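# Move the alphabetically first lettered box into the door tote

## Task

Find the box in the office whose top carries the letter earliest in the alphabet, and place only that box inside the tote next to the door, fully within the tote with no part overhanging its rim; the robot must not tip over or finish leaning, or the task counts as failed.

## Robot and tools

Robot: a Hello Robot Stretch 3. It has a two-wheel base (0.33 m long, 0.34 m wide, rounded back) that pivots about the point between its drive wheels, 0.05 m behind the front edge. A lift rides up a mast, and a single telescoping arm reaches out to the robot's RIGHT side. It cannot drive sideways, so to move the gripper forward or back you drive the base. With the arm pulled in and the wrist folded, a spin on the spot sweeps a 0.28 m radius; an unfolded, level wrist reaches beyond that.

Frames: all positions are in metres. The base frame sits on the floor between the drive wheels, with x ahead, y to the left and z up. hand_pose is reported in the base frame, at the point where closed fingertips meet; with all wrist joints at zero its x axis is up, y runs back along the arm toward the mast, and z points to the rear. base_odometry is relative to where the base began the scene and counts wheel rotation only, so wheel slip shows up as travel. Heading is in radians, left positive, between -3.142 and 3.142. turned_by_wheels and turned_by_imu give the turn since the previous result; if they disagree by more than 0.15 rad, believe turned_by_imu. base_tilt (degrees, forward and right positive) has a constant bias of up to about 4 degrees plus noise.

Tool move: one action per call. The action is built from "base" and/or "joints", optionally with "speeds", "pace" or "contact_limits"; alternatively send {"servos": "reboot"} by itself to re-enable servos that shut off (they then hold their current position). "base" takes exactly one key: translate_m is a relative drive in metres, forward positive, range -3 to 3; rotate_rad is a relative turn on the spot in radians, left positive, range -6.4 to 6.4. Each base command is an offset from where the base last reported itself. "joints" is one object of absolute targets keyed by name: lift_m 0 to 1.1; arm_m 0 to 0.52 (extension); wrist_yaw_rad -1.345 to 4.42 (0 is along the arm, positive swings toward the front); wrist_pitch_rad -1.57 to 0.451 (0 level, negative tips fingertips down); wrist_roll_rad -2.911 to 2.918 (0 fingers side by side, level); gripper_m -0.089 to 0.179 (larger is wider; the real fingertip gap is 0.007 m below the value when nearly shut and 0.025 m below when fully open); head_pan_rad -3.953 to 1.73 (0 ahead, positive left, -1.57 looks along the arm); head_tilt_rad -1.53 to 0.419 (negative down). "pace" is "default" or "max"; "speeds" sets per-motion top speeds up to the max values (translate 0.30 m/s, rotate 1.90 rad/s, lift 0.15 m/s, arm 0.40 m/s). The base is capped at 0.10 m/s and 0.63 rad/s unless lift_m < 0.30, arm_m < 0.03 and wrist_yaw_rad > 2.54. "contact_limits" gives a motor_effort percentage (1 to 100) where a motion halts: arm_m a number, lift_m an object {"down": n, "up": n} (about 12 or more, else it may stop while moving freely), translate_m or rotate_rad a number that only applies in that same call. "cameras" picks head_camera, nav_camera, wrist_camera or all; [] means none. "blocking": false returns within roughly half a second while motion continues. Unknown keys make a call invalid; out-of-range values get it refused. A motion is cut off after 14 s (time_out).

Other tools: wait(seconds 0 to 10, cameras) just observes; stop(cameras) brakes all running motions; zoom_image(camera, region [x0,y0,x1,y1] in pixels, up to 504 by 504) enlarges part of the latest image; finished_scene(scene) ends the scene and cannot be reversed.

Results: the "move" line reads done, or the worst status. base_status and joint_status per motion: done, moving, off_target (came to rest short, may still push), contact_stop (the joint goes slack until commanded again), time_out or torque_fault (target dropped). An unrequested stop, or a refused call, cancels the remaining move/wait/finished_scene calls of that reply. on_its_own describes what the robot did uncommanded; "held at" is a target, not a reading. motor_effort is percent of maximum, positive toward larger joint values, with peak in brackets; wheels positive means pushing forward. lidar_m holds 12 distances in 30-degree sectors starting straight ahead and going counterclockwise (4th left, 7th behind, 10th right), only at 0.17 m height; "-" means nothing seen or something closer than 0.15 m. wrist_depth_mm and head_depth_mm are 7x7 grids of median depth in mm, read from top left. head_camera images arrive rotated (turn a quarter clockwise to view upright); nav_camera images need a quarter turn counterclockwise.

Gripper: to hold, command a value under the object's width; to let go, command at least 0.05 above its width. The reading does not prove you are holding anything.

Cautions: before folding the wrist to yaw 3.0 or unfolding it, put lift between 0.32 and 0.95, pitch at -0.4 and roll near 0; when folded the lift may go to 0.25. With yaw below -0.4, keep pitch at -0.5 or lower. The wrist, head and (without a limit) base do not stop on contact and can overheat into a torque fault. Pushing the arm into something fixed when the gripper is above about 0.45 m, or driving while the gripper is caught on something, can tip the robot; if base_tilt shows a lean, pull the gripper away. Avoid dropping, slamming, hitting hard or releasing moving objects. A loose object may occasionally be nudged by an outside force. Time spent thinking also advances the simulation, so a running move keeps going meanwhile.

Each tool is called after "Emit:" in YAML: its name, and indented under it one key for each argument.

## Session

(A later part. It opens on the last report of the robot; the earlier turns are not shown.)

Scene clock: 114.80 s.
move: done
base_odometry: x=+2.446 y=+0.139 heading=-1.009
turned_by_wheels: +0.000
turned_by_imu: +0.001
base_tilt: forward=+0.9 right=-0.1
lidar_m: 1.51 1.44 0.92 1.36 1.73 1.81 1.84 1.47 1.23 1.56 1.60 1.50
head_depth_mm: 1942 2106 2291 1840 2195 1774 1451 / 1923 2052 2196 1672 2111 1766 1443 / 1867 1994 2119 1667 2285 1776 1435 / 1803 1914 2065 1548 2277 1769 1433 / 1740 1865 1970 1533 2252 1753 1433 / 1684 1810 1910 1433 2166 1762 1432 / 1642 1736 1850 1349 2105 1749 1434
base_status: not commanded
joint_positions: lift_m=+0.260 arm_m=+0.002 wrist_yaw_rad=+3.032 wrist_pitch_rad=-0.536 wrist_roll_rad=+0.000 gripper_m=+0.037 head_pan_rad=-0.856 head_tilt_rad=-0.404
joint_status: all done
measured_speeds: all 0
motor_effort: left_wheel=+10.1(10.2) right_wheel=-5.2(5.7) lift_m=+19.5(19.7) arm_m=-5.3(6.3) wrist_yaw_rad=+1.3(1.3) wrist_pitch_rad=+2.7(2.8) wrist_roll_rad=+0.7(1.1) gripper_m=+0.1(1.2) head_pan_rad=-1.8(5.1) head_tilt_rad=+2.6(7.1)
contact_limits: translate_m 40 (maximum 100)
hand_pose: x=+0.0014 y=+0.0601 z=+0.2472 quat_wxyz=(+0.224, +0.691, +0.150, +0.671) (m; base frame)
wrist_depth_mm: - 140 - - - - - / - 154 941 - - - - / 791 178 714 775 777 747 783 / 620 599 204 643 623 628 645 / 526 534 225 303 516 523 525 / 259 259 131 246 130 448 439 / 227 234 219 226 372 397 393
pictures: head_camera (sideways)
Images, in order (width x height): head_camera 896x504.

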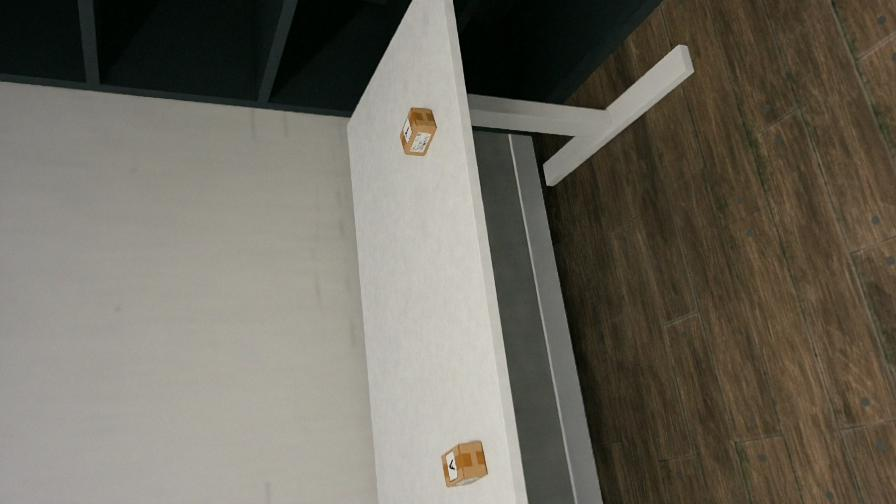

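Emit:
move:
  base: {"rotate_rad": -0.42}
  pace: "max"
  cameras: []

Emit:
move:
  base: {"translate_m": 0.57}
  joints: {"head_pan_rad": -0.1, "head_tilt_rad": -0.45}
  pace: "max"
  cameras: ["head_camera"]

Emit:
move:
  base: {"rotate_rad": 1.59}
  joints: {"lift_m": 0.7, "head_pan_rad": -1.57, "head_tilt_rad": -0.5}
  pace: "max"
  cameras: ["head_camera", "nav_camera"]

Scene clock: 136.20 s.
move: done
base_odometry: x=+2.446 y=+0.139 heading=-1.428
turned_by_wheels: -0.420
turned_by_imu: -0.417
base_tilt: forward=+1.1 right=-0.2
lidar_m: 1.50 1.88 1.38 0.92 1.39 1.34 1.80 1.88 1.47 1.23 1.56 1.77
head_depth_mm: 1526 1677 1734 1833 1934 1688 1454 / 1367 1523 1623 1784 1979 1722 1461 / 1411 1470 1577 1687 1852 1779 1446 / 2047 2235 2335 2221 2159 1774 1449 / 2084 2263 2387 1995 2271 1770 1444 / 1957 2095 2175 1649 2079 1755 1435 / 1884 1966 2064 1537 2261 1774 1435
base_status: done
joint_positions: lift_m=+0.260 arm_m=+0.002 wrist_yaw_rad=+3.032 wrist_pitch_rad=-0.536 wrist_roll_rad=+0.000 gripper_m=+0.037 head_pan_rad=-0.851 head_tilt_rad=-0.400
joint_status: not commanded
measured_speeds: all 0
motor_effort: left_wheel=+9.2(18.0) right_wheel=-9.3(14.6) lift_m=+21.0(21.0) arm_m=-2.9(3.2) wrist_yaw_rad=+0.8(1.4) wrist_pitch_rad=+2.7(3.0) wrist_roll_rad=+0.8(1.0) gripper_m=-0.7(1.2) head_pan_rad=+2.3(4.5) head_tilt_rad=+3.9(4.3)
hand_pose: x=+0.0014 y=+0.0601 z=+0.2472 quat_wxyz=(+0.224, +0.691, +0.150, +0.671) (m; base frame)
wrist_depth_mm: - 140 - - - - - / - 155 969 - - - - / 777 179 711 783 764 804 775 / 604 609 206 633 633 636 625 / 523 521 226 307 524 522 521 / 261 259 131 246 130 447 446 / 228 233 216 228 370 391 388
pictures: none
No camera images: "cameras" was empty.

Scene clock: 139.40 s.
move: done
base_odometry: x=+2.527 y=-0.425 heading=-1.428
turned_by_wheels: +0.000
turned_by_imu: +0.000
base_tilt: forward=+0.8 right=+0.0
lidar_m: 0.95 1.43 1.38 1.33 1.38 1.80 2.37 1.85 1.31 1.51 1.30 1.43
head_depth_mm: 1182 1265 1388 1331 965 806 1400 / 1175 1273 1375 1328 960 806 1396 / 1178 1265 1380 1320 957 800 1389 / 1175 1260 1366 1312 954 802 1384 / 1170 1264 1374 1305 951 796 1384 / 1163 1254 1365 1298 948 797 1317 / 1167 1258 1356 1421 948 793 1383
base_status: done
joint_positions: lift_m=+0.260 arm_m=+0.002 wrist_yaw_rad=+3.032 wrist_pitch_rad=-0.536 wrist_roll_rad=+0.000 gripper_m=+0.037 head_pan_rad=-0.097 head_tilt_rad=-0.449
joint_status: all done
measured_speeds: all 0
motor_effort: left_wheel=+7.6(20.1) right_wheel=-2.5(7.7) lift_m=+25.0(25.2) arm_m=-6.5(6.7) wrist_yaw_rad=+0.9(1.4) wrist_pitch_rad=+2.5(2.9) wrist_roll_rad=+0.8(1.0) gripper_m=+0.0(1.6) head_pan_rad=-3.4(4.7) head_tilt_rad=-2.6(3.9)
hand_pose: x=+0.0014 y=+0.0601 z=+0.2472 quat_wxyz=(+0.224, +0.691, +0.150, +0.671) (m; base frame)
wrist_depth_mm: - 140 - - - - - / - 153 955 - - - - / 786 179 722 801 791 793 777 / 622 614 204 626 635 634 630 / 523 519 227 307 525 524 525 / 259 259 132 246 130 454 454 / 227 232 217 228 376 394 390
pictures: head_camera (sideways)
Images, in order (width x height): head_camera 896x504.

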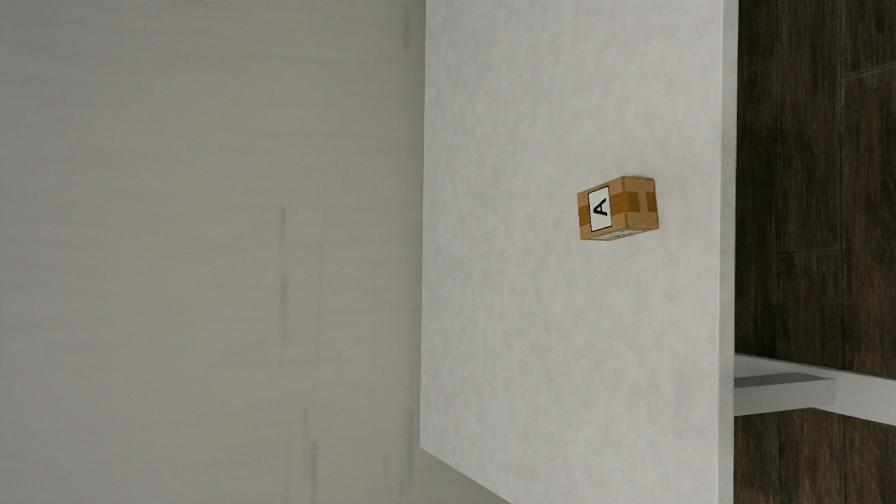

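Scene clock: 143.13 s.
move: done
base_odometry: x=+2.527 y=-0.425 heading=+0.162
turned_by_wheels: +1.590
turned_by_imu: +1.585
base_tilt: forward=+0.8 right=-0.1
lidar_m: 1.33 0.96 1.80 2.37 1.85 1.31 1.50 1.30 1.43 0.95 1.44 1.38
head_depth_mm: 1162 1256 1366 1193 900 787 1348 / 1165 1267 1380 1190 864 1484 1347 / 1181 1267 1388 1192 867 1483 1341 / 1186 1272 1393 1189 894 1486 1344 / 1192 1298 1415 1185 895 1355 1319 / 1196 1291 1419 1176 888 1514 1345 / 1206 1316 1436 1590 886 1521 1337
base_status: done
joint_positions: lift_m=+0.700 arm_m=+0.002 wrist_yaw_rad=+3.032 wrist_pitch_rad=-0.537 wrist_roll_rad=+0.000 gripper_m=+0.037 head_pan_rad=-1.573 head_tilt_rad=-0.501
joint_status: all done
measured_speeds: all 0
motor_effort: left_wheel=-7.3(16.0) right_wheel=+9.2(17.0) lift_m=+30.6(34.4) arm_m=-21.3(22.2) wrist_yaw_rad=+1.0(1.5) wrist_pitch_rad=+2.9(3.1) wrist_roll_rad=+0.8(1.1) gripper_m=-0.6(1.4) head_pan_rad=+3.1(5.0) head_tilt_rad=-1.2(4.5)
hand_pose: x=+0.0014 y=+0.0600 z=+0.6870 quat_wxyz=(+0.225, +0.691, +0.150, +0.671) (m; base frame)
wrist_depth_mm: - 140 - - - - - / - 154 - - - - - / - 178 - - - - - / - - 204 - - - - / - - 228 - - - - / 993 - 129 904 129 971 980 / 844 857 301 864 826 853 814
pictures: head_camera (sideways), nav_camera (sideways)
Images, in order (width x height): head_camera 896x504, nav_camera 672x504.

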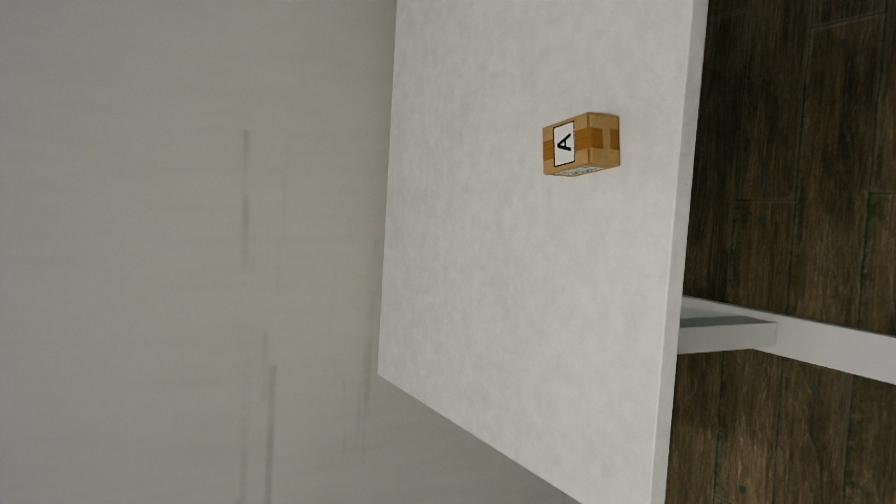

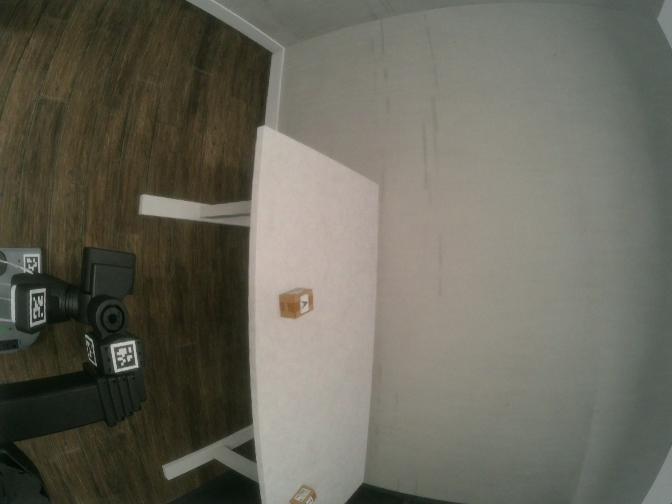

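Emit:
move:
  base: {"translate_m": -0.137}
  joints: {"wrist_yaw_rad": 0.06, "wrist_pitch_rad": -0.42, "lift_m": 0.9}
  cameras: []

Emit:
move:
  joints: {"wrist_pitch_rad": -0.45, "gripper_m": 0.14, "arm_m": 0.13, "lift_m": 0.85, "head_pan_rad": -1.6}
  cameras: ["wrist_camera", "head_camera"]

Scene clock: 162.13 s.
move: done
base_odometry: x=+2.392 y=-0.447 heading=+0.161
turned_by_wheels: +0.000
turned_by_imu: +0.001
base_tilt: forward=+1.1 right=+0.0
lidar_m: 1.47 1.08 1.87 2.37 1.77 1.19 1.50 1.17 1.25 1.38 0.98 1.52
head_depth_mm: 1152 1251 1364 1199 895 787 - / 1164 1263 1372 1197 894 1490 1380 / 1171 1272 1390 1186 893 756 - / 1179 1280 1401 1185 844 757 1250 / 1194 1293 1408 1183 885 1521 1346 / 1197 1310 1432 1176 886 1370 1314 / 1204 1307 1434 1171 882 1507 1332
base_status: done
joint_positions: lift_m=+0.900 arm_m=+0.002 wrist_yaw_rad=+0.063 wrist_pitch_rad=-0.440 wrist_roll_rad=+0.000 gripper_m=+0.037 head_pan_rad=-1.570 head_tilt_rad=-0.501
joint_status: all done
measured_speeds: all 0
motor_effort: left_wheel=-13.6(15.8) right_wheel=+3.9(7.3) lift_m=+31.6(34.3) arm_m=-13.7(17.7) wrist_yaw_rad=-2.1(5.1) wrist_pitch_rad=+3.6(6.7) wrist_roll_rad=+1.0(1.1) gripper_m=+0.4(1.4) head_pan_rad=+3.6(4.2) head_tilt_rad=+0.8(1.3)
hand_pose: x=-0.0076 y=-0.3678 z=+0.9077 quat_wxyz=(+0.695, +0.176, -0.684, -0.133) (m; base frame)
wrist_depth_mm: - - - - - - - / - - - - - - - / - - - - - - - / - - - 533 - - - / - - - - 149 - - / - - 129 - 129 - - / - - - - - - -
pictures: none
No camera images: "cameras" was empty.

Scene clock: 164.33 s.
move: done
base_odometry: x=+2.392 y=-0.447 heading=+0.161
turned_by_wheels: +0.000
turned_by_imu: +0.000
base_tilt: forward=+1.1 right=+0.0
lidar_m: 1.47 1.09 1.88 2.37 1.76 1.19 1.49 1.17 1.25 1.38 0.98 1.52
head_depth_mm: 1165 1257 1375 1194 896 306 301 / 1164 1265 1383 1197 898 293 300 / 1174 1269 1398 1185 892 306 326 / 1176 1272 1413 1185 828 414 1286 / 1180 1291 1402 1177 875 1483 1340 / 1191 1284 1407 1173 886 1355 1331 / 1192 1297 1421 1170 882 1507 1333
base_status: not commanded
joint_positions: lift_m=+0.850 arm_m=+0.130 wrist_yaw_rad=+0.063 wrist_pitch_rad=-0.465 wrist_roll_rad=+0.000 gripper_m=+0.140 head_pan_rad=-1.598 head_tilt_rad=-0.501
joint_status: all done
measured_speeds: all 0
motor_effort: left_wheel=-13.5(13.6) right_wheel=+3.7(4.5) lift_m=+23.4(28.5) arm_m=+22.9(25.5) wrist_yaw_rad=-1.8(2.5) wrist_pitch_rad=+2.4(5.8) wrist_roll_rad=+0.8(1.1) gripper_m=+0.0(93.3) head_pan_rad=-2.7(6.4) head_tilt_rad=+1.4(2.1)
hand_pose: x=-0.0078 y=-0.4927 z=+0.8522 quat_wxyz=(+0.693, +0.185, -0.682, -0.142) (m; base frame)
wrist_depth_mm: 1000 - 954 968 947 933 899 / - - - - 987 981 931 / - - - - - - - / - - - 380 - - - / - 149 - - - 147 - / - 125 - - - 121 - / - - - - - 127 112
pictures: head_camera (sideways), wrist_camera
Images, in order (width x height): head_camera 896x504, wrist_camera 644x364.

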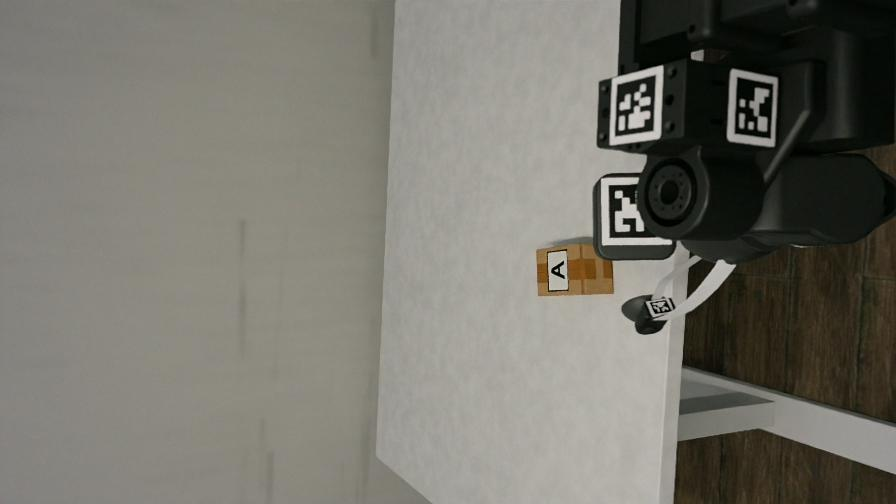

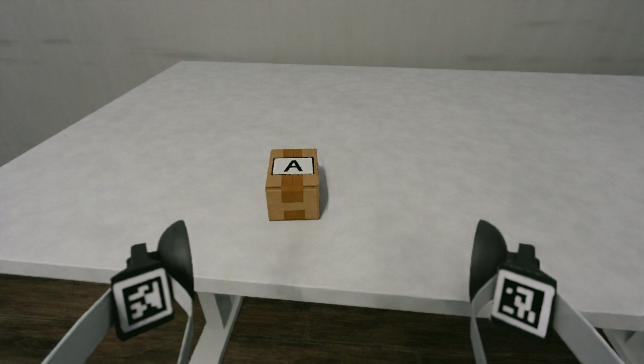

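Emit:
move:
  base: {"translate_m": 0.05}
  joints: {"arm_m": 0.265, "lift_m": 0.82, "wrist_yaw_rad": 0.08}
  cameras: ["wrist_camera"]

Scene clock: 177.67 s.
move: done
base_odometry: x=+2.441 y=-0.439 heading=+0.161
turned_by_wheels: +0.000
turned_by_imu: +0.000
base_tilt: forward=+1.0 right=-0.1
lidar_m: 1.42 1.04 1.84 2.37 1.80 1.23 1.50 1.21 1.30 1.04 0.97 1.47
head_depth_mm: 1162 1259 1381 1197 422 313 307 / 1174 1270 1387 1195 430 1483 1337 / 1175 1271 1394 1192 438 1479 1341 / 1174 1276 1396 1186 554 1472 1344 / 1184 1288 1411 1182 858 1516 1345 / 1188 1290 1412 1177 886 1347 1301 / 1195 1297 1418 1182 884 1510 1333
base_status: done
joint_positions: lift_m=+0.820 arm_m=+0.265 wrist_yaw_rad=+0.077 wrist_pitch_rad=-0.465 wrist_roll_rad=+0.000 gripper_m=+0.140 head_pan_rad=-1.600 head_tilt_rad=-0.501
joint_status: all done
measured_speeds: all 0
motor_effort: left_wheel=+8.5(10.3) right_wheel=+2.9(13.2) lift_m=+20.9(29.0) arm_m=+21.7(25.5) wrist_yaw_rad=+3.2(5.2) wrist_pitch_rad=+2.5(3.1) wrist_roll_rad=+0.7(1.0) gripper_m=-0.2(1.2) head_pan_rad=-2.3(4.5) head_tilt_rad=+2.8(3.9)
hand_pose: x=-0.0047 y=-0.6275 z=+0.8222 quat_wxyz=(+0.694, +0.190, -0.681, -0.137) (m; base frame)
wrist_depth_mm: 879 886 866 811 796 808 768 / 996 922 - - 864 842 809 / - - - - - - - / - - - - - - - / - 149 - 258 - 146 - / 279 125 278 252 273 121 283 / - 229 237 243 241 229 229
pictures: wrist_camera
Images, in order (width x height): wrist_camera 644x364.

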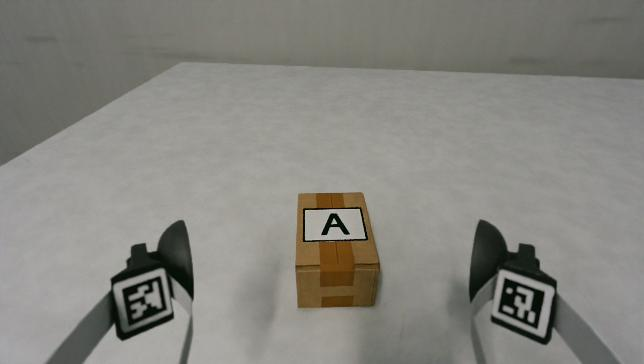

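Emit:
move:
  joints: {"arm_m": 0.361}
  cameras: []

Emit:
move:
  joints: {"lift_m": 0.733}
  contact_limits: {"lift_m": {"down": 14}}
  cameras: ["wrist_camera"]

Scene clock: 185.30 s.
move: done
base_odometry: x=+2.441 y=-0.439 heading=+0.161
turned_by_wheels: +0.000
turned_by_imu: +0.001
base_tilt: forward=+1.2 right=+0.0
lidar_m: 1.42 1.04 1.84 2.37 1.79 1.23 1.50 1.21 1.30 1.03 0.97 1.47
head_depth_mm: 1162 1260 1389 1201 435 330 307 / 1167 1271 1390 542 515 1486 1349 / 1174 1272 1392 538 543 1486 1341 / 1176 1278 1394 1190 805 1481 1349 / 1180 1282 1414 1182 891 1516 1333 / 1191 1300 1406 1182 887 1348 1303 / 1197 1298 1429 1176 885 1510 1345
base_status: not commanded
joint_positions: lift_m=+0.820 arm_m=+0.361 wrist_yaw_rad=+0.077 wrist_pitch_rad=-0.465 wrist_roll_rad=+0.000 gripper_m=+0.140 head_pan_rad=-1.600 head_tilt_rad=-0.500
joint_status: all done
measured_speeds: all 0
motor_effort: left_wheel=+8.3(8.7) right_wheel=+2.8(3.3) lift_m=+25.8(26.0) arm_m=+22.4(25.0) wrist_yaw_rad=+3.1(3.8) wrist_pitch_rad=+2.5(3.0) wrist_roll_rad=+0.8(1.2) gripper_m=+0.0(1.5) head_pan_rad=-2.5(3.9) head_tilt_rad=+2.1(3.9)
hand_pose: x=-0.0047 y=-0.7235 z=+0.8222 quat_wxyz=(+0.694, +0.190, -0.681, -0.137) (m; base frame)
wrist_depth_mm: 792 777 784 736 719 711 698 / 853 844 807 775 796 742 732 / 948 - - - - - - / - - - - - - - / - 149 - - - 146 - / 278 125 277 218 278 122 281 / - 229 235 189 242 228 231
pictures: none
No camera images: "cameras" was empty.

Scene clock: 186.93 s.
move: done
base_odometry: x=+2.441 y=-0.439 heading=+0.161
turned_by_wheels: +0.000
turned_by_imu: +0.000
base_tilt: forward=+1.1 right=-0.1
lidar_m: 1.42 1.04 1.84 2.37 1.80 1.23 1.50 1.22 1.30 1.04 0.97 1.47
head_depth_mm: 1165 1266 1378 1196 899 747 358 / 1168 1268 1383 1200 570 471 1258 / 1175 1271 1397 1188 564 1485 1336 / 1177 1279 1400 1186 802 1479 1346 / 1183 1285 1409 1180 890 1528 1343 / 1189 1289 1417 1177 888 1349 1305 / 1197 1297 1431 1180 884 1520 1336
base_status: not commanded
joint_positions: lift_m=+0.733 arm_m=+0.361 wrist_yaw_rad=+0.077 wrist_pitch_rad=-0.465 wrist_roll_rad=+0.000 gripper_m=+0.140 head_pan_rad=-1.600 head_tilt_rad=-0.500
joint_status: all done
measured_speeds: all 0
motor_effort: left_wheel=+8.5(8.6) right_wheel=+2.8(3.3) lift_m=+19.5(24.9) arm_m=+18.2(22.2) wrist_yaw_rad=+3.3(3.5) wrist_pitch_rad=+2.6(2.8) wrist_roll_rad=+0.9(1.0) gripper_m=+0.2(1.3) head_pan_rad=-2.4(3.6) head_tilt_rad=+2.1(3.9)
contact_limits: lift_m down 14 (down: maximum 72; up: maximum 65)
hand_pose: x=-0.0047 y=-0.7235 z=+0.7352 quat_wxyz=(+0.694, +0.190, -0.681, -0.137) (m; base frame)
wrist_depth_mm: 800 746 734 731 710 687 688 / 823 - - - - - - / - - - - - - - / 250 252 251 163 251 254 255 / 203 203 198 132 205 205 205 / 172 124 119 112 119 121 172 / - 141 115 108 118 141 142
pictures: wrist_camera
Images, in order (width x height): wrist_camera 644x364.

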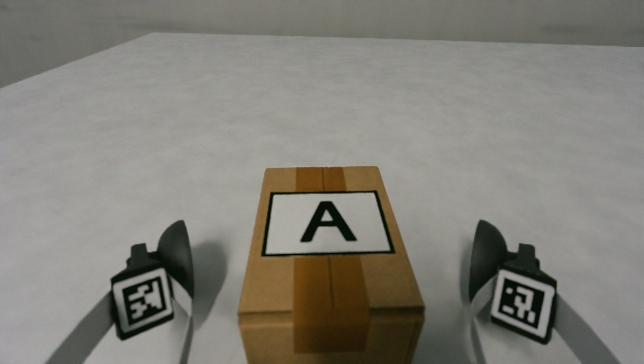

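Emit:
move:
  joints: {"gripper_m": 0.02}
  cameras: []

Emit:
move:
  joints: {"lift_m": 0.82}
  cameras: ["wrist_camera"]

Emit:
move:
  joints: {"arm_m": 0.02, "wrist_yaw_rad": 1.57}
  cameras: ["wrist_camera"]

Scene clock: 214.20 s.
move: done
base_odometry: x=+2.441 y=-0.439 heading=+0.161
turned_by_wheels: +0.000
turned_by_imu: +0.001
base_tilt: forward=+1.1 right=-0.1
lidar_m: 1.42 1.04 1.84 2.36 1.80 1.23 1.50 1.22 1.30 1.03 0.97 1.47
head_depth_mm: 1159 1263 1385 1196 897 746 359 / 1172 1267 1381 1192 569 471 1260 / 1162 1275 1396 1194 564 1486 1345 / 1176 1277 1398 1181 804 1473 1336 / 1181 1287 1414 1178 887 1520 1340 / 1187 1289 1424 1175 885 1340 1308 / 1195 1300 1431 1171 887 1511 1339
base_status: not commanded
joint_positions: lift_m=+0.733 arm_m=+0.361 wrist_yaw_rad=+0.082 wrist_pitch_rad=-0.463 wrist_roll_rad=+0.000 gripper_m=+0.022 head_pan_rad=-1.600 head_tilt_rad=-0.500
joint_status: all done
measured_speeds: all 0
motor_effort: left_wheel=+8.5(8.7) right_wheel=+2.6(3.6) lift_m=+19.4(19.5) arm_m=+6.3(10.8) wrist_yaw_rad=-0.8(3.4) wrist_pitch_rad=+2.1(2.8) wrist_roll_rad=+1.0(1.1) gripper_m=-34.1(99.4) head_pan_rad=-1.1(4.1) head_tilt_rad=+2.4(3.7)
contact_limits: lift_m down 14 (down: maximum 72; up: maximum 65)
hand_pose: x=-0.0037 y=-0.7238 z=+0.7358 quat_wxyz=(+0.695, +0.190, -0.681, -0.134) (m; base frame)
wrist_depth_mm: 802 770 741 735 709 689 683 / 842 - - - - - - / - - - - - - - / 253 254 255 165 256 258 255 / 205 205 150 133 150 207 208 / 173 172 120 113 120 164 174 / 149 142 112 108 117 124 150
pictures: none
No camera images: "cameras" was empty.

Scene clock: 215.83 s.
move: done
base_odometry: x=+2.441 y=-0.439 heading=+0.161
turned_by_wheels: +0.000
turned_by_imu: +0.000
base_tilt: forward=+0.9 right=+0.0
lidar_m: 1.42 1.04 1.84 2.37 1.80 1.23 1.50 1.22 1.31 1.03 0.97 1.47
head_depth_mm: 1163 1256 1371 1198 436 330 308 / 1167 1263 1388 544 516 1482 1350 / 1173 1267 1387 537 542 1483 1339 / 1178 1280 1401 1185 803 1473 1343 / 1182 1290 1398 1186 892 1520 1339 / 1192 1290 1408 1179 887 1344 1312 / 1196 1292 1421 1176 884 1509 1339
base_status: not commanded
joint_positions: lift_m=+0.820 arm_m=+0.361 wrist_yaw_rad=+0.082 wrist_pitch_rad=-0.473 wrist_roll_rad=+0.000 gripper_m=+0.025 head_pan_rad=-1.600 head_tilt_rad=-0.500
joint_status: all done
measured_speeds: all 0
motor_effort: left_wheel=+8.5(8.6) right_wheel=+2.4(2.8) lift_m=+32.8(34.6) arm_m=+2.3(6.4) wrist_yaw_rad=-0.8(1.3) wrist_pitch_rad=+3.8(4.3) wrist_roll_rad=+0.8(1.1) gripper_m=-17.0(34.7) head_pan_rad=-2.1(3.3) head_tilt_rad=+1.3(3.5)
hand_pose: x=-0.0038 y=-0.7224 z=+0.8206 quat_wxyz=(+0.694, +0.194, -0.680, -0.138) (m; base frame)
wrist_depth_mm: 803 759 772 743 716 696 684 / 904 834 810 771 758 755 755 / 969 - - - - - - / - - - 164 - - - / - - 143 136 147 - - / 277 273 128 113 122 262 276 / 246 121 110 108 112 121 239
pictures: wrist_camera
Images, in order (width x height): wrist_camera 644x364.

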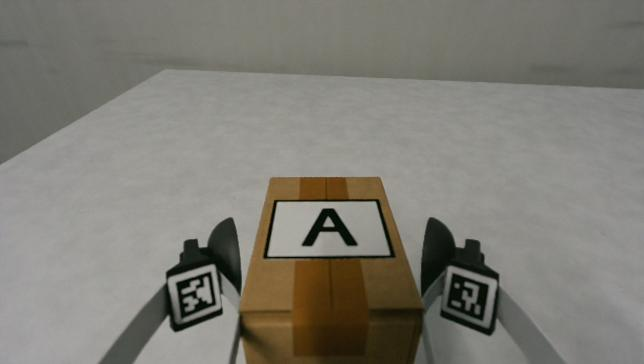

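Scene clock: 219.57 s.
move: done
base_odometry: x=+2.441 y=-0.439 heading=+0.161
turned_by_wheels: +0.000
turned_by_imu: +0.001
base_tilt: forward=+1.0 right=-0.2
lidar_m: 1.42 1.04 1.83 2.37 1.79 1.23 1.50 1.22 1.31 1.03 0.96 1.47
head_depth_mm: 1165 1268 1379 1198 899 788 1350 / 1169 1265 1387 1190 898 1491 1350 / 1167 1271 1390 1189 891 1484 1342 / 1176 1277 1396 1190 888 1483 1340 / 1181 1282 1411 1180 887 1517 1339 / 1189 1288 1415 1176 888 1349 1320 / 1189 1303 1420 1175 888 1516 1345
base_status: not commanded
joint_positions: lift_m=+0.820 arm_m=+0.020 wrist_yaw_rad=+1.567 wrist_pitch_rad=-0.473 wrist_roll_rad=+0.000 gripper_m=+0.025 head_pan_rad=-1.600 head_tilt_rad=-0.500
joint_status: all done
measured_speeds: all 0
motor_effort: left_wheel=+8.2(8.5) right_wheel=+2.8(3.1) lift_m=+23.0(32.7) arm_m=-21.8(25.0) wrist_yaw_rad=+3.3(6.6) wrist_pitch_rad=+4.2(4.3) wrist_roll_rad=+0.9(1.0) gripper_m=-18.1(18.2) head_pan_rad=-1.6(3.2) head_tilt_rad=+1.3(3.3)
hand_pose: x=+0.1958 y=-0.1659 z=+0.8206 quat_wxyz=(+0.604, +0.602, -0.370, +0.368) (m; base frame)
wrist_depth_mm: 579 903 - - - - - / - - - - - - - / - - - - - - - / - - - 174 - - - / - - 150 137 150 - - / - - 128 113 121 - - / - 122 111 108 112 121 -
pictures: wrist_camera
Images, in order (width x height): wrist_camera 644x364.

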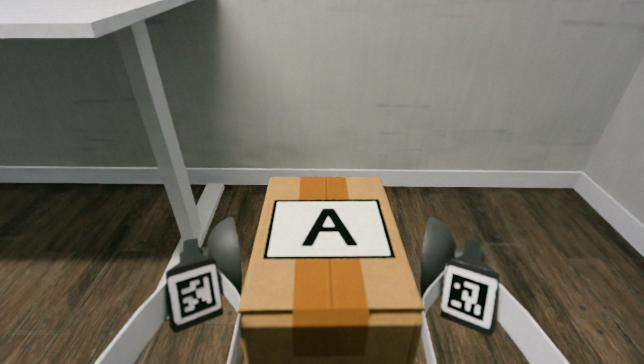

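Emit:
move:
  base: {"rotate_rad": 2.07}
  joints: {"lift_m": 0.6, "arm_m": 0.0}
  cameras: []

Emit:
move:
  base: {"translate_m": 1.3}
  cameras: []

Emit:
move:
  base: {"translate_m": 0.77}
  cameras: ["nav_camera", "wrist_camera"]

Scene clock: 244.47 s.
move: done
base_odometry: x=+2.441 y=-0.439 heading=+2.231
turned_by_wheels: +2.069
turned_by_imu: +2.063
base_tilt: forward=+1.1 right=+0.0
lidar_m: 1.79 1.22 1.51 1.21 1.28 1.38 0.97 1.49 1.42 1.04 1.84 2.37
head_depth_mm: 1214 1298 1350 1499 1659 1616 1344 / 1275 1366 1362 955 1753 1610 1347 / 1334 1433 1352 905 1816 1496 1336 / 1404 1519 1352 945 1932 1607 1333 / 1484 1618 1341 992 1990 1600 1336 / 1577 1721 1335 1045 2003 1600 1333 / 1673 1849 1330 2294 1984 1599 1343
base_status: done
joint_positions: lift_m=+0.600 arm_m=+0.002 wrist_yaw_rad=+1.567 wrist_pitch_rad=-0.473 wrist_roll_rad=+0.000 gripper_m=+0.025 head_pan_rad=-1.600 head_tilt_rad=-0.500
joint_status: all done
joint sent to its limit — arm_m, lower limit.
measured_speeds: all 0
motor_effort: left_wheel=-11.0(15.4) right_wheel=+10.3(15.3) lift_m=+21.7(22.6) arm_m=-22.0(24.2) wrist_yaw_rad=+2.5(3.7) wrist_pitch_rad=+4.0(4.5) wrist_roll_rad=+0.8(1.1) gripper_m=-17.3(18.5) head_pan_rad=-2.1(3.4) head_tilt_rad=+0.8(2.4)
hand_pose: x=+0.1957 y=-0.1476 z=+0.6004 quat_wxyz=(+0.604, +0.603, -0.369, +0.368) (m; base frame)
wrist_depth_mm: - - - - - - - / - - - - - - - / - - - - - - - / - - - 174 - - - / - - 149 137 149 - - / 895 886 128 113 121 851 919 / 811 122 108 108 112 121 800
pictures: none
No camera images: "cameras" was empty.

Scene clock: 258.60 s.
move: done
base_odometry: x=+1.644 y=+0.588 heading=+2.231
turned_by_wheels: +0.000
turned_by_imu: +0.000
base_tilt: forward=+1.0 right=-0.1
lidar_m: 1.27 0.59 0.80 0.88 0.82 2.06 2.25 1.76 2.03 1.62 1.30 1.23
head_depth_mm: 1751 1880 1469 2192 2009 1622 1350 / 1848 1972 1589 2284 1959 1608 1339 / 1934 2059 2232 2426 2008 1604 1344 / 2001 2186 2377 2531 2014 1603 1342 / 1852 1975 2138 2340 2012 1604 1331 / 1619 1733 1835 1977 1987 1599 1339 / 1431 1521 1621 1730 1822 1599 1332
base_status: done
joint_positions: lift_m=+0.600 arm_m=+0.002 wrist_yaw_rad=+1.567 wrist_pitch_rad=-0.473 wrist_roll_rad=+0.000 gripper_m=+0.025 head_pan_rad=-1.600 head_tilt_rad=-0.500
joint_status: not commanded
measured_speeds: all 0
motor_effort: left_wheel=+8.0(12.2) right_wheel=+2.5(17.3) lift_m=+31.8(32.9) arm_m=-19.4(22.3) wrist_yaw_rad=+3.0(3.6) wrist_pitch_rad=+4.4(4.6) wrist_roll_rad=+0.9(1.1) gripper_m=-17.1(18.3) head_pan_rad=+0.0(2.7) head_tilt_rad=+0.0(2.4)
hand_pose: x=+0.1957 y=-0.1476 z=+0.6004 quat_wxyz=(+0.604, +0.603, -0.369, +0.368) (m; base frame)
wrist_depth_mm: - - - - - 924 825 / - - - - - - 880 / - - - - - - 917 / - - - 174 - - 999 / - - 150 137 150 - - / 693 907 128 113 122 843 916 / 702 122 107 107 111 121 768
pictures: none
No camera images: "cameras" was empty.

Scene clock: 267.40 s.
move: done
base_odometry: x=+1.172 y=+1.196 heading=+2.231
turned_by_wheels: +0.000
turned_by_imu: +0.000
base_tilt: forward=+0.9 right=-0.2
lidar_m: 0.57 0.77 1.85 0.59 0.44 1.29 3.02 2.41 1.93 0.82 0.59 0.56
head_depth_mm: 1783 2106 2319 2498 2013 1613 1348 / 1345 1545 1810 2141 2023 1605 1345 / 1106 1227 1353 1585 1820 1620 1341 / 935 1014 1110 1235 1401 1512 1343 / 791 856 930 1004 1137 1263 1310 / 717 763 822 881 958 1046 1148 / 640 677 719 771 826 891 967
base_status: done
joint_positions: lift_m=+0.600 arm_m=+0.002 wrist_yaw_rad=+1.567 wrist_pitch_rad=-0.473 wrist_roll_rad=+0.000 gripper_m=+0.025 head_pan_rad=-1.600 head_tilt_rad=-0.500
joint_status: not commanded
measured_speeds: all 0
motor_effort: left_wheel=+0.7(12.7) right_wheel=+9.6(15.4) lift_m=+31.6(32.5) arm_m=-18.3(19.7) wrist_yaw_rad=+3.0(3.7) wrist_pitch_rad=+4.0(4.5) wrist_roll_rad=+0.8(1.1) gripper_m=-17.0(18.2) head_pan_rad=-0.8(2.1) head_tilt_rad=-0.4(2.1)
hand_pose: x=+0.1957 y=-0.1476 z=+0.6004 quat_wxyz=(+0.604, +0.603, -0.369, +0.368) (m; base frame)
wrist_depth_mm: 763 616 504 448 392 341 311 / 875 698 569 488 417 369 336 / - 825 639 537 462 398 352 / - 957 721 173 486 431 379 / - - 150 137 150 453 412 / 929 900 129 113 121 478 451 / 798 122 108 107 112 121 484
pictures: nav_camera (sideways), wrist_camera
Images, in order (width x height): nav_camera 672x504, wrist_camera 644x364.

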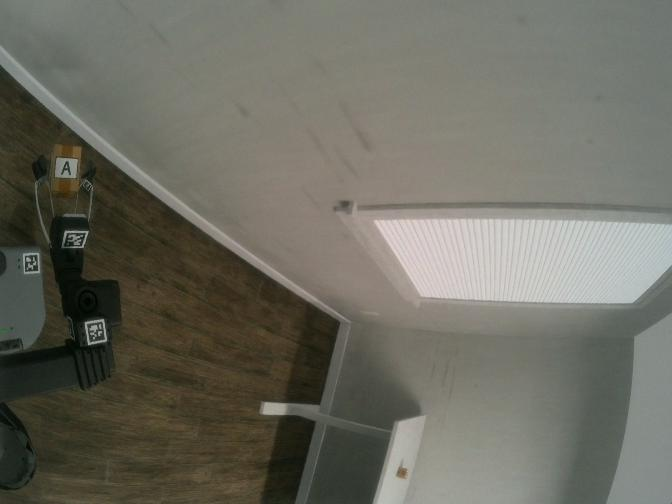

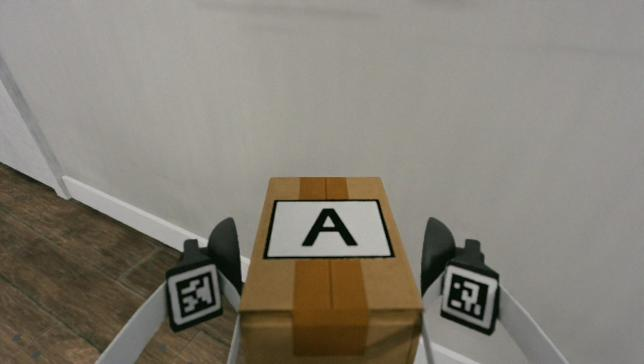

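Emit:
move:
  base: {"rotate_rad": 1.19}
  joints: {"head_pan_rad": -0.5, "head_tilt_rad": -0.8}
  cameras: []

Emit:
move:
  base: {"translate_m": 1.2}
  cameras: ["nav_camera", "head_camera"]

Scene clock: 277.57 s.
move: done
base_odometry: x=+1.172 y=+1.196 heading=-2.863
turned_by_wheels: +1.189
turned_by_imu: +1.186
base_tilt: forward=+0.9 right=-0.1
lidar_m: 2.36 0.52 0.44 1.29 3.10 2.42 1.63 0.73 0.57 0.56 0.60 0.88
head_depth_mm: 840 898 970 1050 1141 1239 1164 / 987 1071 1177 1300 1420 1313 1146 / 1152 1299 1452 1641 1498 1311 599 / 1492 1701 1977 1760 1514 1309 1107 / 2094 2433 2155 1779 1519 1315 1161 / 2141 2398 2082 1777 1512 1308 1163 / 2068 2320 2102 1760 1510 1315 1166
base_status: done
joint_positions: lift_m=+0.600 arm_m=+0.002 wrist_yaw_rad=+1.567 wrist_pitch_rad=-0.473 wrist_roll_rad=+0.000 gripper_m=+0.025 head_pan_rad=-0.495 head_tilt_rad=-0.802
joint_status: all done
measured_speeds: all 0
motor_effort: left_wheel=-11.3(14.1) right_wheel=+11.2(15.7) lift_m=+31.0(31.5) arm_m=-21.9(22.5) wrist_yaw_rad=+3.0(3.6) wrist_pitch_rad=+4.2(4.6) wrist_roll_rad=+0.8(1.1) gripper_m=-16.8(18.0) head_pan_rad=-3.1(4.7) head_tilt_rad=-3.1(7.1)
hand_pose: x=+0.1957 y=-0.1476 z=+0.6004 quat_wxyz=(+0.604, +0.603, -0.369, +0.368) (m; base frame)
wrist_depth_mm: - - - - - 949 601 / - - - - - 989 595 / 621 - - - - 951 579 / 639 - - 174 - 931 573 / 640 998 150 137 150 828 563 / 646 750 128 113 121 711 551 / 593 122 108 107 112 121 555
pictures: none
No camera images: "cameras" was empty.

Scene clock: 290.70 s.
move: done
base_odometry: x=+0.019 y=+0.866 heading=-2.863
turned_by_wheels: +0.000
turned_by_imu: +0.001
base_tilt: forward=+1.0 right=-0.1
lidar_m: 1.18 1.26 1.86 1.58 0.71 0.62 1.96 0.87 0.68 0.64 0.70 1.02
head_depth_mm: 996 1047 1112 1214 1324 1310 1166 / 1150 1273 1388 1537 1503 1325 1151 / 1153 1322 1539 1731 1508 1313 600 / 1110 1273 1480 1704 1476 1316 1106 / 1078 1223 1422 1653 1467 1314 1167 / 1044 1181 1355 1596 1520 1313 1165 / 1014 1140 1304 1523 1512 1319 1168
base_status: done
joint_positions: lift_m=+0.600 arm_m=+0.002 wrist_yaw_rad=+1.567 wrist_pitch_rad=-0.473 wrist_roll_rad=+0.000 gripper_m=+0.025 head_pan_rad=-0.500 head_tilt_rad=-0.800
joint_status: not commanded
measured_speeds: all 0
motor_effort: left_wheel=+5.3(12.8) right_wheel=+4.9(16.9) lift_m=+29.8(31.2) arm_m=-12.9(21.8) wrist_yaw_rad=+2.8(3.5) wrist_pitch_rad=+4.3(4.6) wrist_roll_rad=+0.8(1.2) gripper_m=-16.2(18.3) head_pan_rad=-2.9(4.7) head_tilt_rad=+1.0(3.7)
hand_pose: x=+0.1957 y=-0.1476 z=+0.6004 quat_wxyz=(+0.604, +0.603, -0.369, +0.368) (m; base frame)
wrist_depth_mm: - - - - 995 997 772 / - - - - - - 704 / - - - - - - 706 / - - - 174 - - 680 / - - 150 137 150 989 685 / 915 899 128 113 122 850 682 / 793 122 108 108 112 121 643
pictures: head_camera (sideways), nav_camera (sideways)
Images, in order (width x height): head_camera 896x504, nav_camera 672x504.

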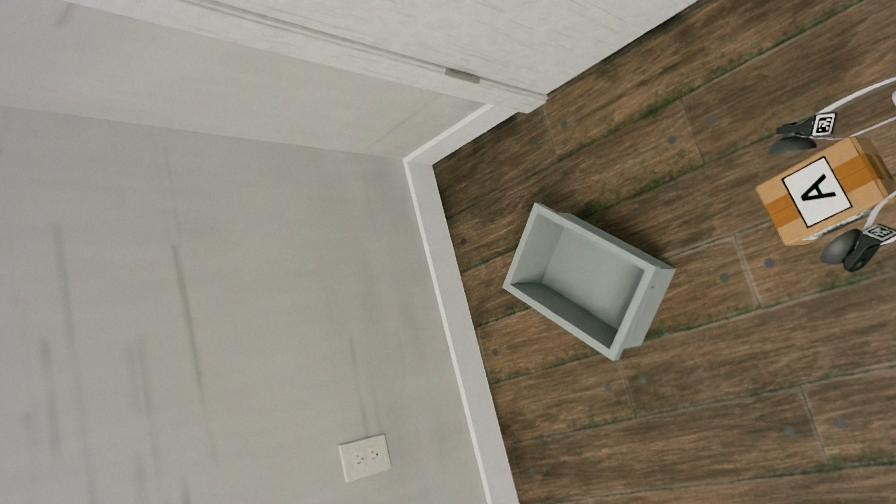

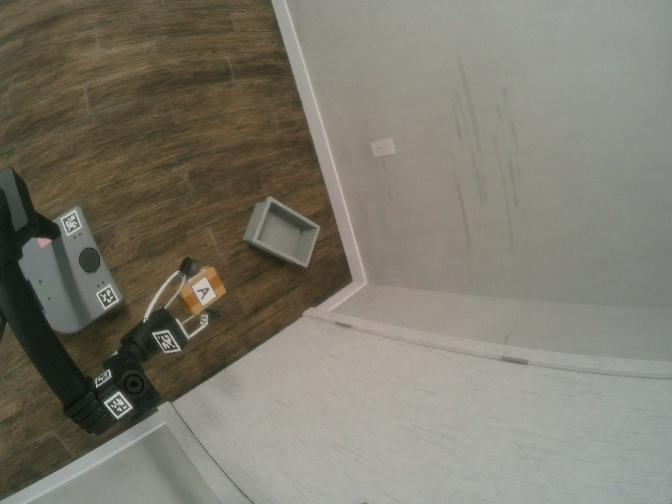

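Emit:
move:
  base: {"translate_m": 0.19}
  joints: {"head_pan_rad": -1.57, "head_tilt_rad": -0.75}
  cameras: []

Emit:
move:
  base: {"rotate_rad": 1.269}
  joints: {"wrist_yaw_rad": 0.0, "wrist_pitch_rad": -1.05, "arm_m": 0.3}
  cameras: ["head_camera", "wrist_camera"]

Scene clock: 336.50 s.
move: done
base_odometry: x=-0.164 y=+0.814 heading=-2.863
turned_by_wheels: +0.000
turned_by_imu: +0.000
base_tilt: forward=+0.8 right=+0.1
lidar_m: 1.00 1.07 1.56 2.13 0.96 0.78 2.02 0.90 0.68 0.67 0.72 1.01
head_depth_mm: 552 619 688 820 977 1258 1186 / 559 627 702 841 1005 1269 1181 / 566 638 730 856 1036 1271 485 / 574 650 744 878 1063 1299 1181 / 584 659 759 897 1100 1294 1190 / 593 671 777 919 1131 1318 1184 / 602 683 792 943 1163 1340 1182
base_status: done
joint_positions: lift_m=+0.600 arm_m=+0.002 wrist_yaw_rad=+1.567 wrist_pitch_rad=-0.473 wrist_roll_rad=+0.000 gripper_m=+0.025 head_pan_rad=-1.576 head_tilt_rad=-0.750
joint_status: all done
measured_speeds: all 0
motor_effort: left_wheel=+3.8(13.1) right_wheel=+6.3(9.4) lift_m=+29.1(30.0) arm_m=-8.7(11.3) wrist_yaw_rad=+2.6(3.4) wrist_pitch_rad=+4.0(4.4) wrist_roll_rad=+0.6(1.1) gripper_m=-17.7(17.9) head_pan_rad=+3.4(4.3) head_tilt_rad=+1.4(5.1)
hand_pose: x=+0.1957 y=-0.1476 z=+0.6004 quat_wxyz=(+0.604, +0.603, -0.369, +0.368) (m; base frame)
wrist_depth_mm: 925 885 884 853 861 834 765 / - 975 934 931 906 894 779 / - - - - - 955 759 / - - - 174 - - 764 / - - 150 137 150 - 682 / 893 915 128 114 121 857 707 / 799 121 108 107 112 121 670
pictures: none
No camera images: "cameras" was empty.

Scene clock: 339.90 s.
move: done
base_odometry: x=-0.164 y=+0.814 heading=-1.595
turned_by_wheels: +1.269
turned_by_imu: +1.264
base_tilt: forward=+1.0 right=-0.1
lidar_m: 2.15 1.38 0.83 0.78 1.29 0.78 0.67 0.67 0.80 1.00 1.00 1.19
head_depth_mm: 917 1045 1206 1437 1526 1325 445 / 905 1026 1185 1403 592 513 1129 / 891 1008 1164 1361 616 1321 1162 / 877 992 1143 1341 1507 1324 1184 / 865 974 1126 1308 1491 1349 1184 / 852 959 1093 1287 1495 1347 1179 / 843 947 1081 1257 1466 1348 1185
base_status: done
joint_positions: lift_m=+0.600 arm_m=+0.300 wrist_yaw_rad=+0.003 wrist_pitch_rad=-1.058 wrist_roll_rad=+0.000 gripper_m=+0.025 head_pan_rad=-1.570 head_tilt_rad=-0.750
joint_status: all done
measured_speeds: all 0
motor_effort: left_wheel=-9.4(14.7) right_wheel=+10.5(14.9) lift_m=+29.2(29.8) arm_m=+21.8(25.4) wrist_yaw_rad=-1.6(6.4) wrist_pitch_rad=+1.2(4.7) wrist_roll_rad=+0.8(1.0) gripper_m=-17.4(18.3) head_pan_rad=+3.5(4.2) head_tilt_rad=+0.9(2.1)
hand_pose: x=-0.0213 y=-0.5496 z=+0.5036 quat_wxyz=(+0.611, +0.358, -0.609, -0.356) (m; base frame)
wrist_depth_mm: 523 552 610 647 690 765 578 / 611 680 704 785 819 800 600 / 732 777 762 800 802 779 602 / 742 737 750 170 657 739 605 / 723 704 148 136 148 688 665 / 673 668 129 113 121 622 644 / 629 122 108 108 112 120 614
pictures: head_camera (sideways), wrist_camera
Images, in order (width x height): head_camera 896x504, wrist_camera 644x364.

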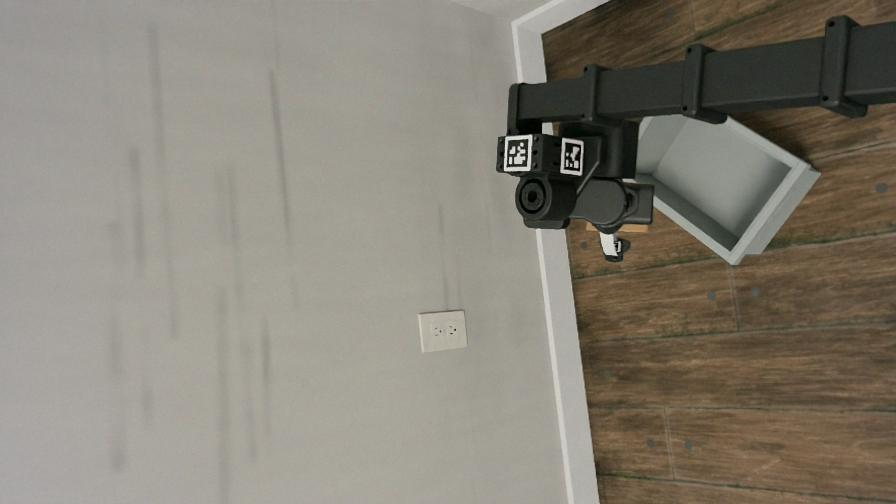

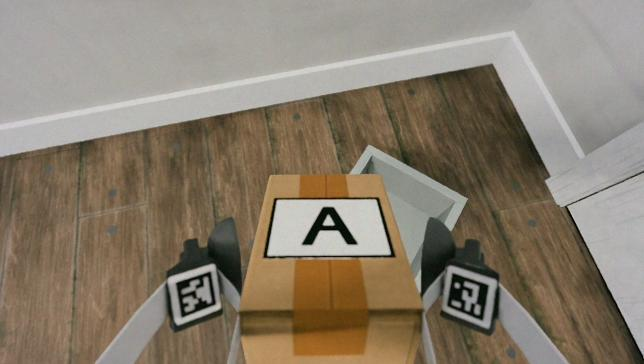

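Emit:
move:
  base: {"translate_m": -0.12}
  joints: {"arm_m": 0.2}
  cameras: ["head_camera", "wrist_camera"]

Scene clock: 374.20 s.
move: done
base_odometry: x=-0.161 y=+0.934 heading=-1.595
turned_by_wheels: +0.000
turned_by_imu: +0.001
base_tilt: forward=+0.8 right=-0.2
lidar_m: 2.21 1.33 0.81 0.84 1.08 0.65 0.55 0.56 0.66 1.03 1.03 1.22
head_depth_mm: 941 1074 1209 1353 1411 1303 447 / 932 1052 1220 1434 1572 507 1128 / 915 1037 1188 1409 1579 551 1180 / 903 1015 1172 1378 1533 1279 1167 / 887 1003 1147 1351 1537 1321 1185 / 877 986 1123 1314 1507 1349 1182 / 867 970 1112 1294 1499 1347 1185
base_status: done
joint_positions: lift_m=+0.600 arm_m=+0.200 wrist_yaw_rad=+0.003 wrist_pitch_rad=-1.059 wrist_roll_rad=+0.000 gripper_m=+0.025 head_pan_rad=-1.570 head_tilt_rad=-0.750
joint_status: all done
measured_speeds: all 0
motor_effort: left_wheel=-13.0(16.4) right_wheel=+3.9(7.1) lift_m=+28.9(29.3) arm_m=-20.8(23.6) wrist_yaw_rad=-1.5(2.5) wrist_pitch_rad=+1.7(1.8) wrist_roll_rad=+0.8(1.1) gripper_m=-16.0(17.9) head_pan_rad=+2.6(4.6) head_tilt_rad=-0.2(1.6)
hand_pose: x=-0.0213 y=-0.4494 z=+0.5035 quat_wxyz=(+0.611, +0.358, -0.609, -0.357) (m; base frame)
wrist_depth_mm: 662 703 749 789 853 655 446 / 751 796 828 856 832 688 477 / 792 806 791 732 797 687 495 / 753 730 753 171 742 723 513 / 703 705 148 136 148 685 522 / 660 664 128 113 121 639 530 / 634 122 108 108 112 120 572
pictures: head_camera (sideways), wrist_camera
Images, in order (width x height): head_camera 896x504, wrist_camera 644x364.

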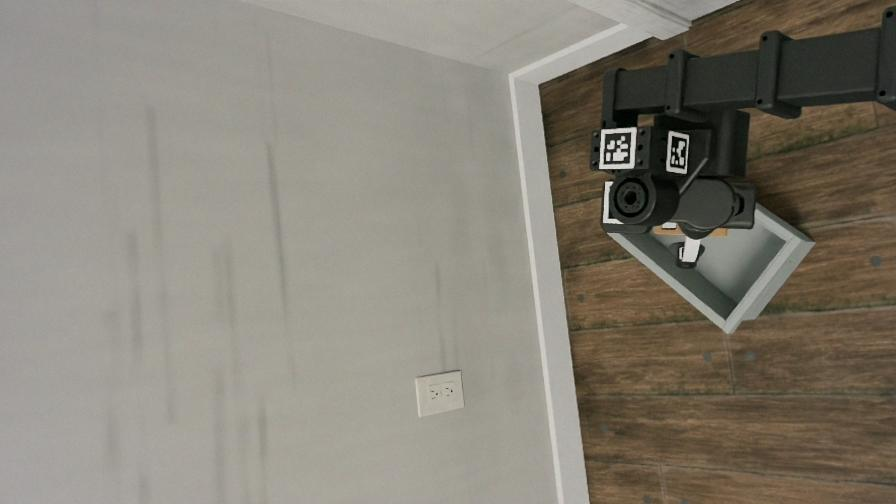

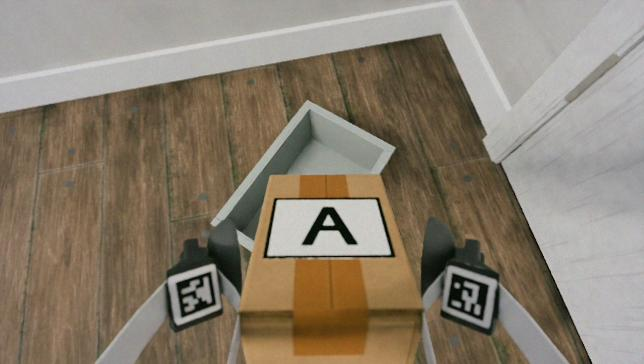

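Emit:
move:
  base: {"translate_m": 0.012}
  joints: {"arm_m": 0.36, "lift_m": 0.32}
  cameras: ["head_camera", "wrist_camera"]

Scene clock: 399.60 s.
move: done
base_odometry: x=-0.161 y=+0.922 heading=-1.595
turned_by_wheels: +0.000
turned_by_imu: +0.001
base_tilt: forward=+1.0 right=+0.1
lidar_m: 2.20 1.33 0.80 0.81 1.10 0.66 0.57 0.57 0.67 1.02 1.02 1.21
head_depth_mm: 939 1068 1226 1366 1433 1321 1187 / 929 1053 1210 1436 1565 1330 1130 / 915 1031 1193 1405 1560 861 1165 / 903 1017 1165 1371 1538 1292 1160 / 888 996 1145 1343 1539 1344 1184 / 874 986 1125 1300 1490 1341 1181 / 862 968 1102 1285 1496 1345 1187
base_status: done
joint_positions: lift_m=+0.320 arm_m=+0.360 wrist_yaw_rad=+0.003 wrist_pitch_rad=-1.060 wrist_roll_rad=+0.000 gripper_m=+0.025 head_pan_rad=-1.570 head_tilt_rad=-0.750
joint_status: all done
measured_speeds: all 0
motor_effort: left_wheel=+2.7(10.9) right_wheel=+8.5(13.3) lift_m=+21.2(25.8) arm_m=+22.0(25.4) wrist_yaw_rad=-1.8(2.3) wrist_pitch_rad=+1.7(2.0) wrist_roll_rad=+0.8(1.0) gripper_m=-17.3(18.1) head_pan_rad=+3.4(4.0) head_tilt_rad=-2.2(2.6)
hand_pose: x=-0.0213 y=-0.6092 z=+0.2234 quat_wxyz=(+0.611, +0.358, -0.609, -0.357) (m; base frame)
wrist_depth_mm: 477 503 520 533 523 523 434 / 489 494 497 493 481 490 452 / 461 459 449 383 334 460 449 / 431 427 314 171 357 418 426 / 408 400 149 136 150 402 399 / 375 267 128 113 122 369 377 / 363 122 108 108 112 121 356
pictures: head_camera (sideways), wrist_camera
Images, in order (width x height): head_camera 896x504, wrist_camera 644x364.

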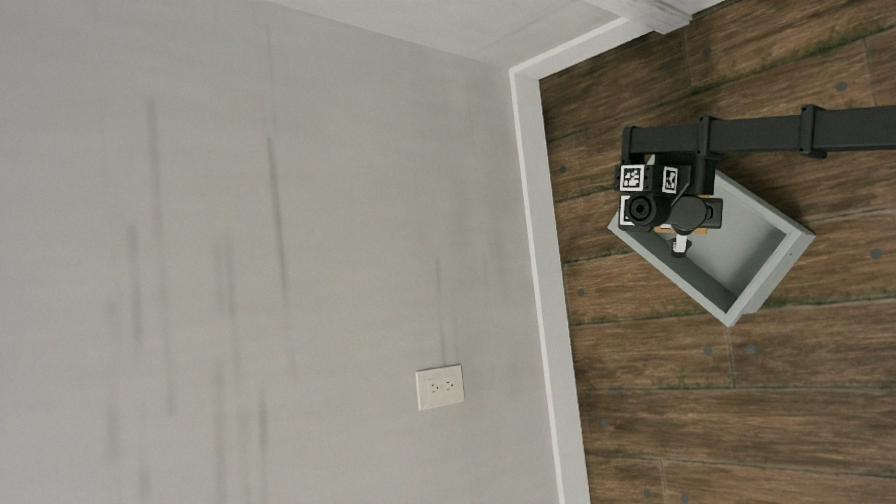

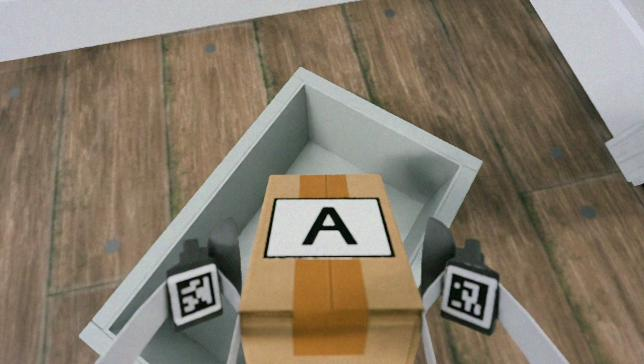

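Emit:
move:
  base: {"translate_m": 0.013}
  joints: {"arm_m": 0.388}
  cameras: []

Emit:
move:
  joints: {"lift_m": 0.24}
  contact_limits: {"lift_m": {"down": 13}}
  cameras: ["head_camera", "wrist_camera"]

Scene clock: 429.27 s.
move: done
base_odometry: x=-0.162 y=+0.909 heading=-1.595
turned_by_wheels: +0.000
turned_by_imu: +0.001
base_tilt: forward=+1.0 right=-0.2
lidar_m: 2.19 1.34 0.81 0.80 1.13 0.68 0.58 0.58 0.69 1.02 1.02 1.21
head_depth_mm: 937 1064 1228 1377 1465 1351 1186 / 923 1044 1212 1436 1570 1301 1129 / 911 1032 1182 1402 1553 902 1167 / 896 1011 1165 1366 1531 1294 1168 / 883 994 1140 1341 1528 1346 1177 / 870 978 1124 1310 1488 1348 1184 / 860 965 1102 1285 1491 1346 1184
base_status: done
joint_positions: lift_m=+0.320 arm_m=+0.388 wrist_yaw_rad=+0.003 wrist_pitch_rad=-1.060 wrist_roll_rad=+0.000 gripper_m=+0.025 head_pan_rad=-1.570 head_tilt_rad=-0.750
joint_status: all done
measured_speeds: all 0
motor_effort: left_wheel=+4.3(7.9) right_wheel=+5.5(11.2) lift_m=+27.4(27.4) arm_m=+21.7(25.7) wrist_yaw_rad=-2.1(2.4) wrist_pitch_rad=+1.9(1.9) wrist_roll_rad=+0.8(1.0) gripper_m=-17.2(17.6) head_pan_rad=+1.3(3.6) head_tilt_rad=-2.5(3.5)
hand_pose: x=-0.0213 y=-0.6372 z=+0.2234 quat_wxyz=(+0.611, +0.358, -0.609, -0.357) (m; base frame)
wrist_depth_mm: 439 466 505 520 534 512 444 / 490 493 486 487 479 488 458 / 464 455 456 325 452 460 449 / 423 431 423 171 326 415 424 / 406 397 148 136 149 400 396 / 380 382 128 113 121 370 374 / 365 121 108 108 112 121 355
pictures: none
No camera images: "cameras" was empty.

Scene clock: 430.83 s.
move: done
base_odometry: x=-0.162 y=+0.909 heading=-1.595
turned_by_wheels: +0.000
turned_by_imu: +0.000
base_tilt: forward=+1.0 right=-0.1
lidar_m: 2.19 1.33 0.80 0.80 1.13 0.68 0.58 0.58 0.69 0.58 1.02 1.21
head_depth_mm: 940 1057 1233 1378 1459 1355 1193 / 925 1051 1211 1438 1575 1325 1172 / 909 1027 1188 1397 1562 935 1165 / 897 1009 1163 1366 1532 1293 1159 / 886 994 1145 1336 1536 1350 1182 / 872 980 1121 1304 1503 1350 1182 / 862 964 1100 1288 1481 1348 1187
base_status: not commanded
joint_positions: lift_m=+0.240 arm_m=+0.388 wrist_yaw_rad=+0.003 wrist_pitch_rad=-1.060 wrist_roll_rad=+0.000 gripper_m=+0.025 head_pan_rad=-1.570 head_tilt_rad=-0.750
joint_status: all done
measured_speeds: all 0
motor_effort: left_wheel=+4.5(4.8) right_wheel=+5.7(5.7) lift_m=+20.2(26.3) arm_m=+18.1(22.3) wrist_yaw_rad=-1.9(2.3) wrist_pitch_rad=+1.7(2.0) wrist_roll_rad=+0.8(1.1) gripper_m=-16.5(17.9) head_pan_rad=+1.4(3.6) head_tilt_rad=-3.2(3.5)
contact_limits: lift_m down 13 (down: maximum 72; up: maximum 65)
hand_pose: x=-0.0213 y=-0.6372 z=+0.1434 quat_wxyz=(+0.611, +0.358, -0.609, -0.357) (m; base frame)
wrist_depth_mm: 421 415 412 421 415 414 402 / 391 387 387 257 252 388 383 / 366 364 247 322 267 225 359 / 342 342 226 171 323 240 336 / 323 203 149 136 150 201 315 / 303 188 128 113 121 185 297 / 178 121 108 108 112 122 285
pictures: head_camera (sideways), wrist_camera
Images, in order (width x height): head_camera 896x504, wrist_camera 644x364.

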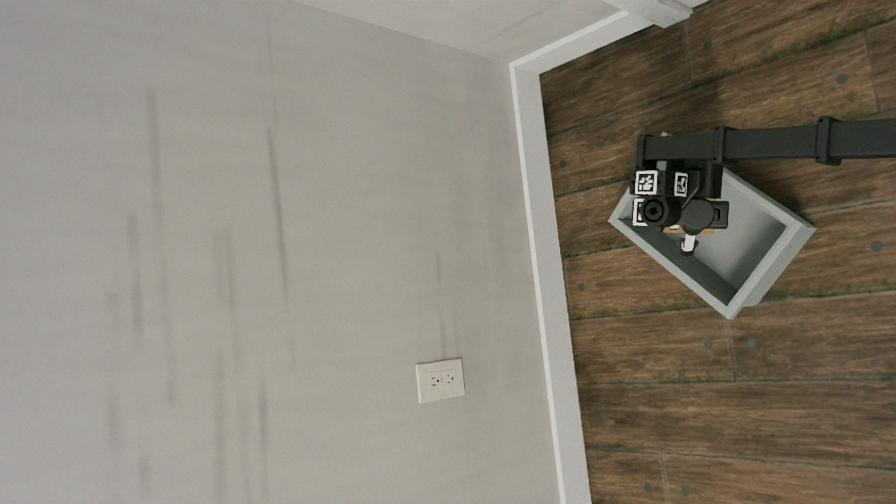

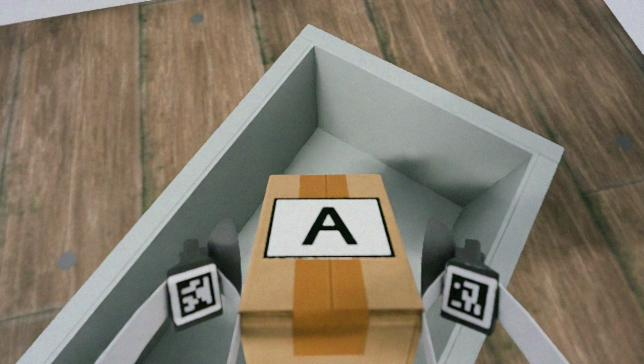

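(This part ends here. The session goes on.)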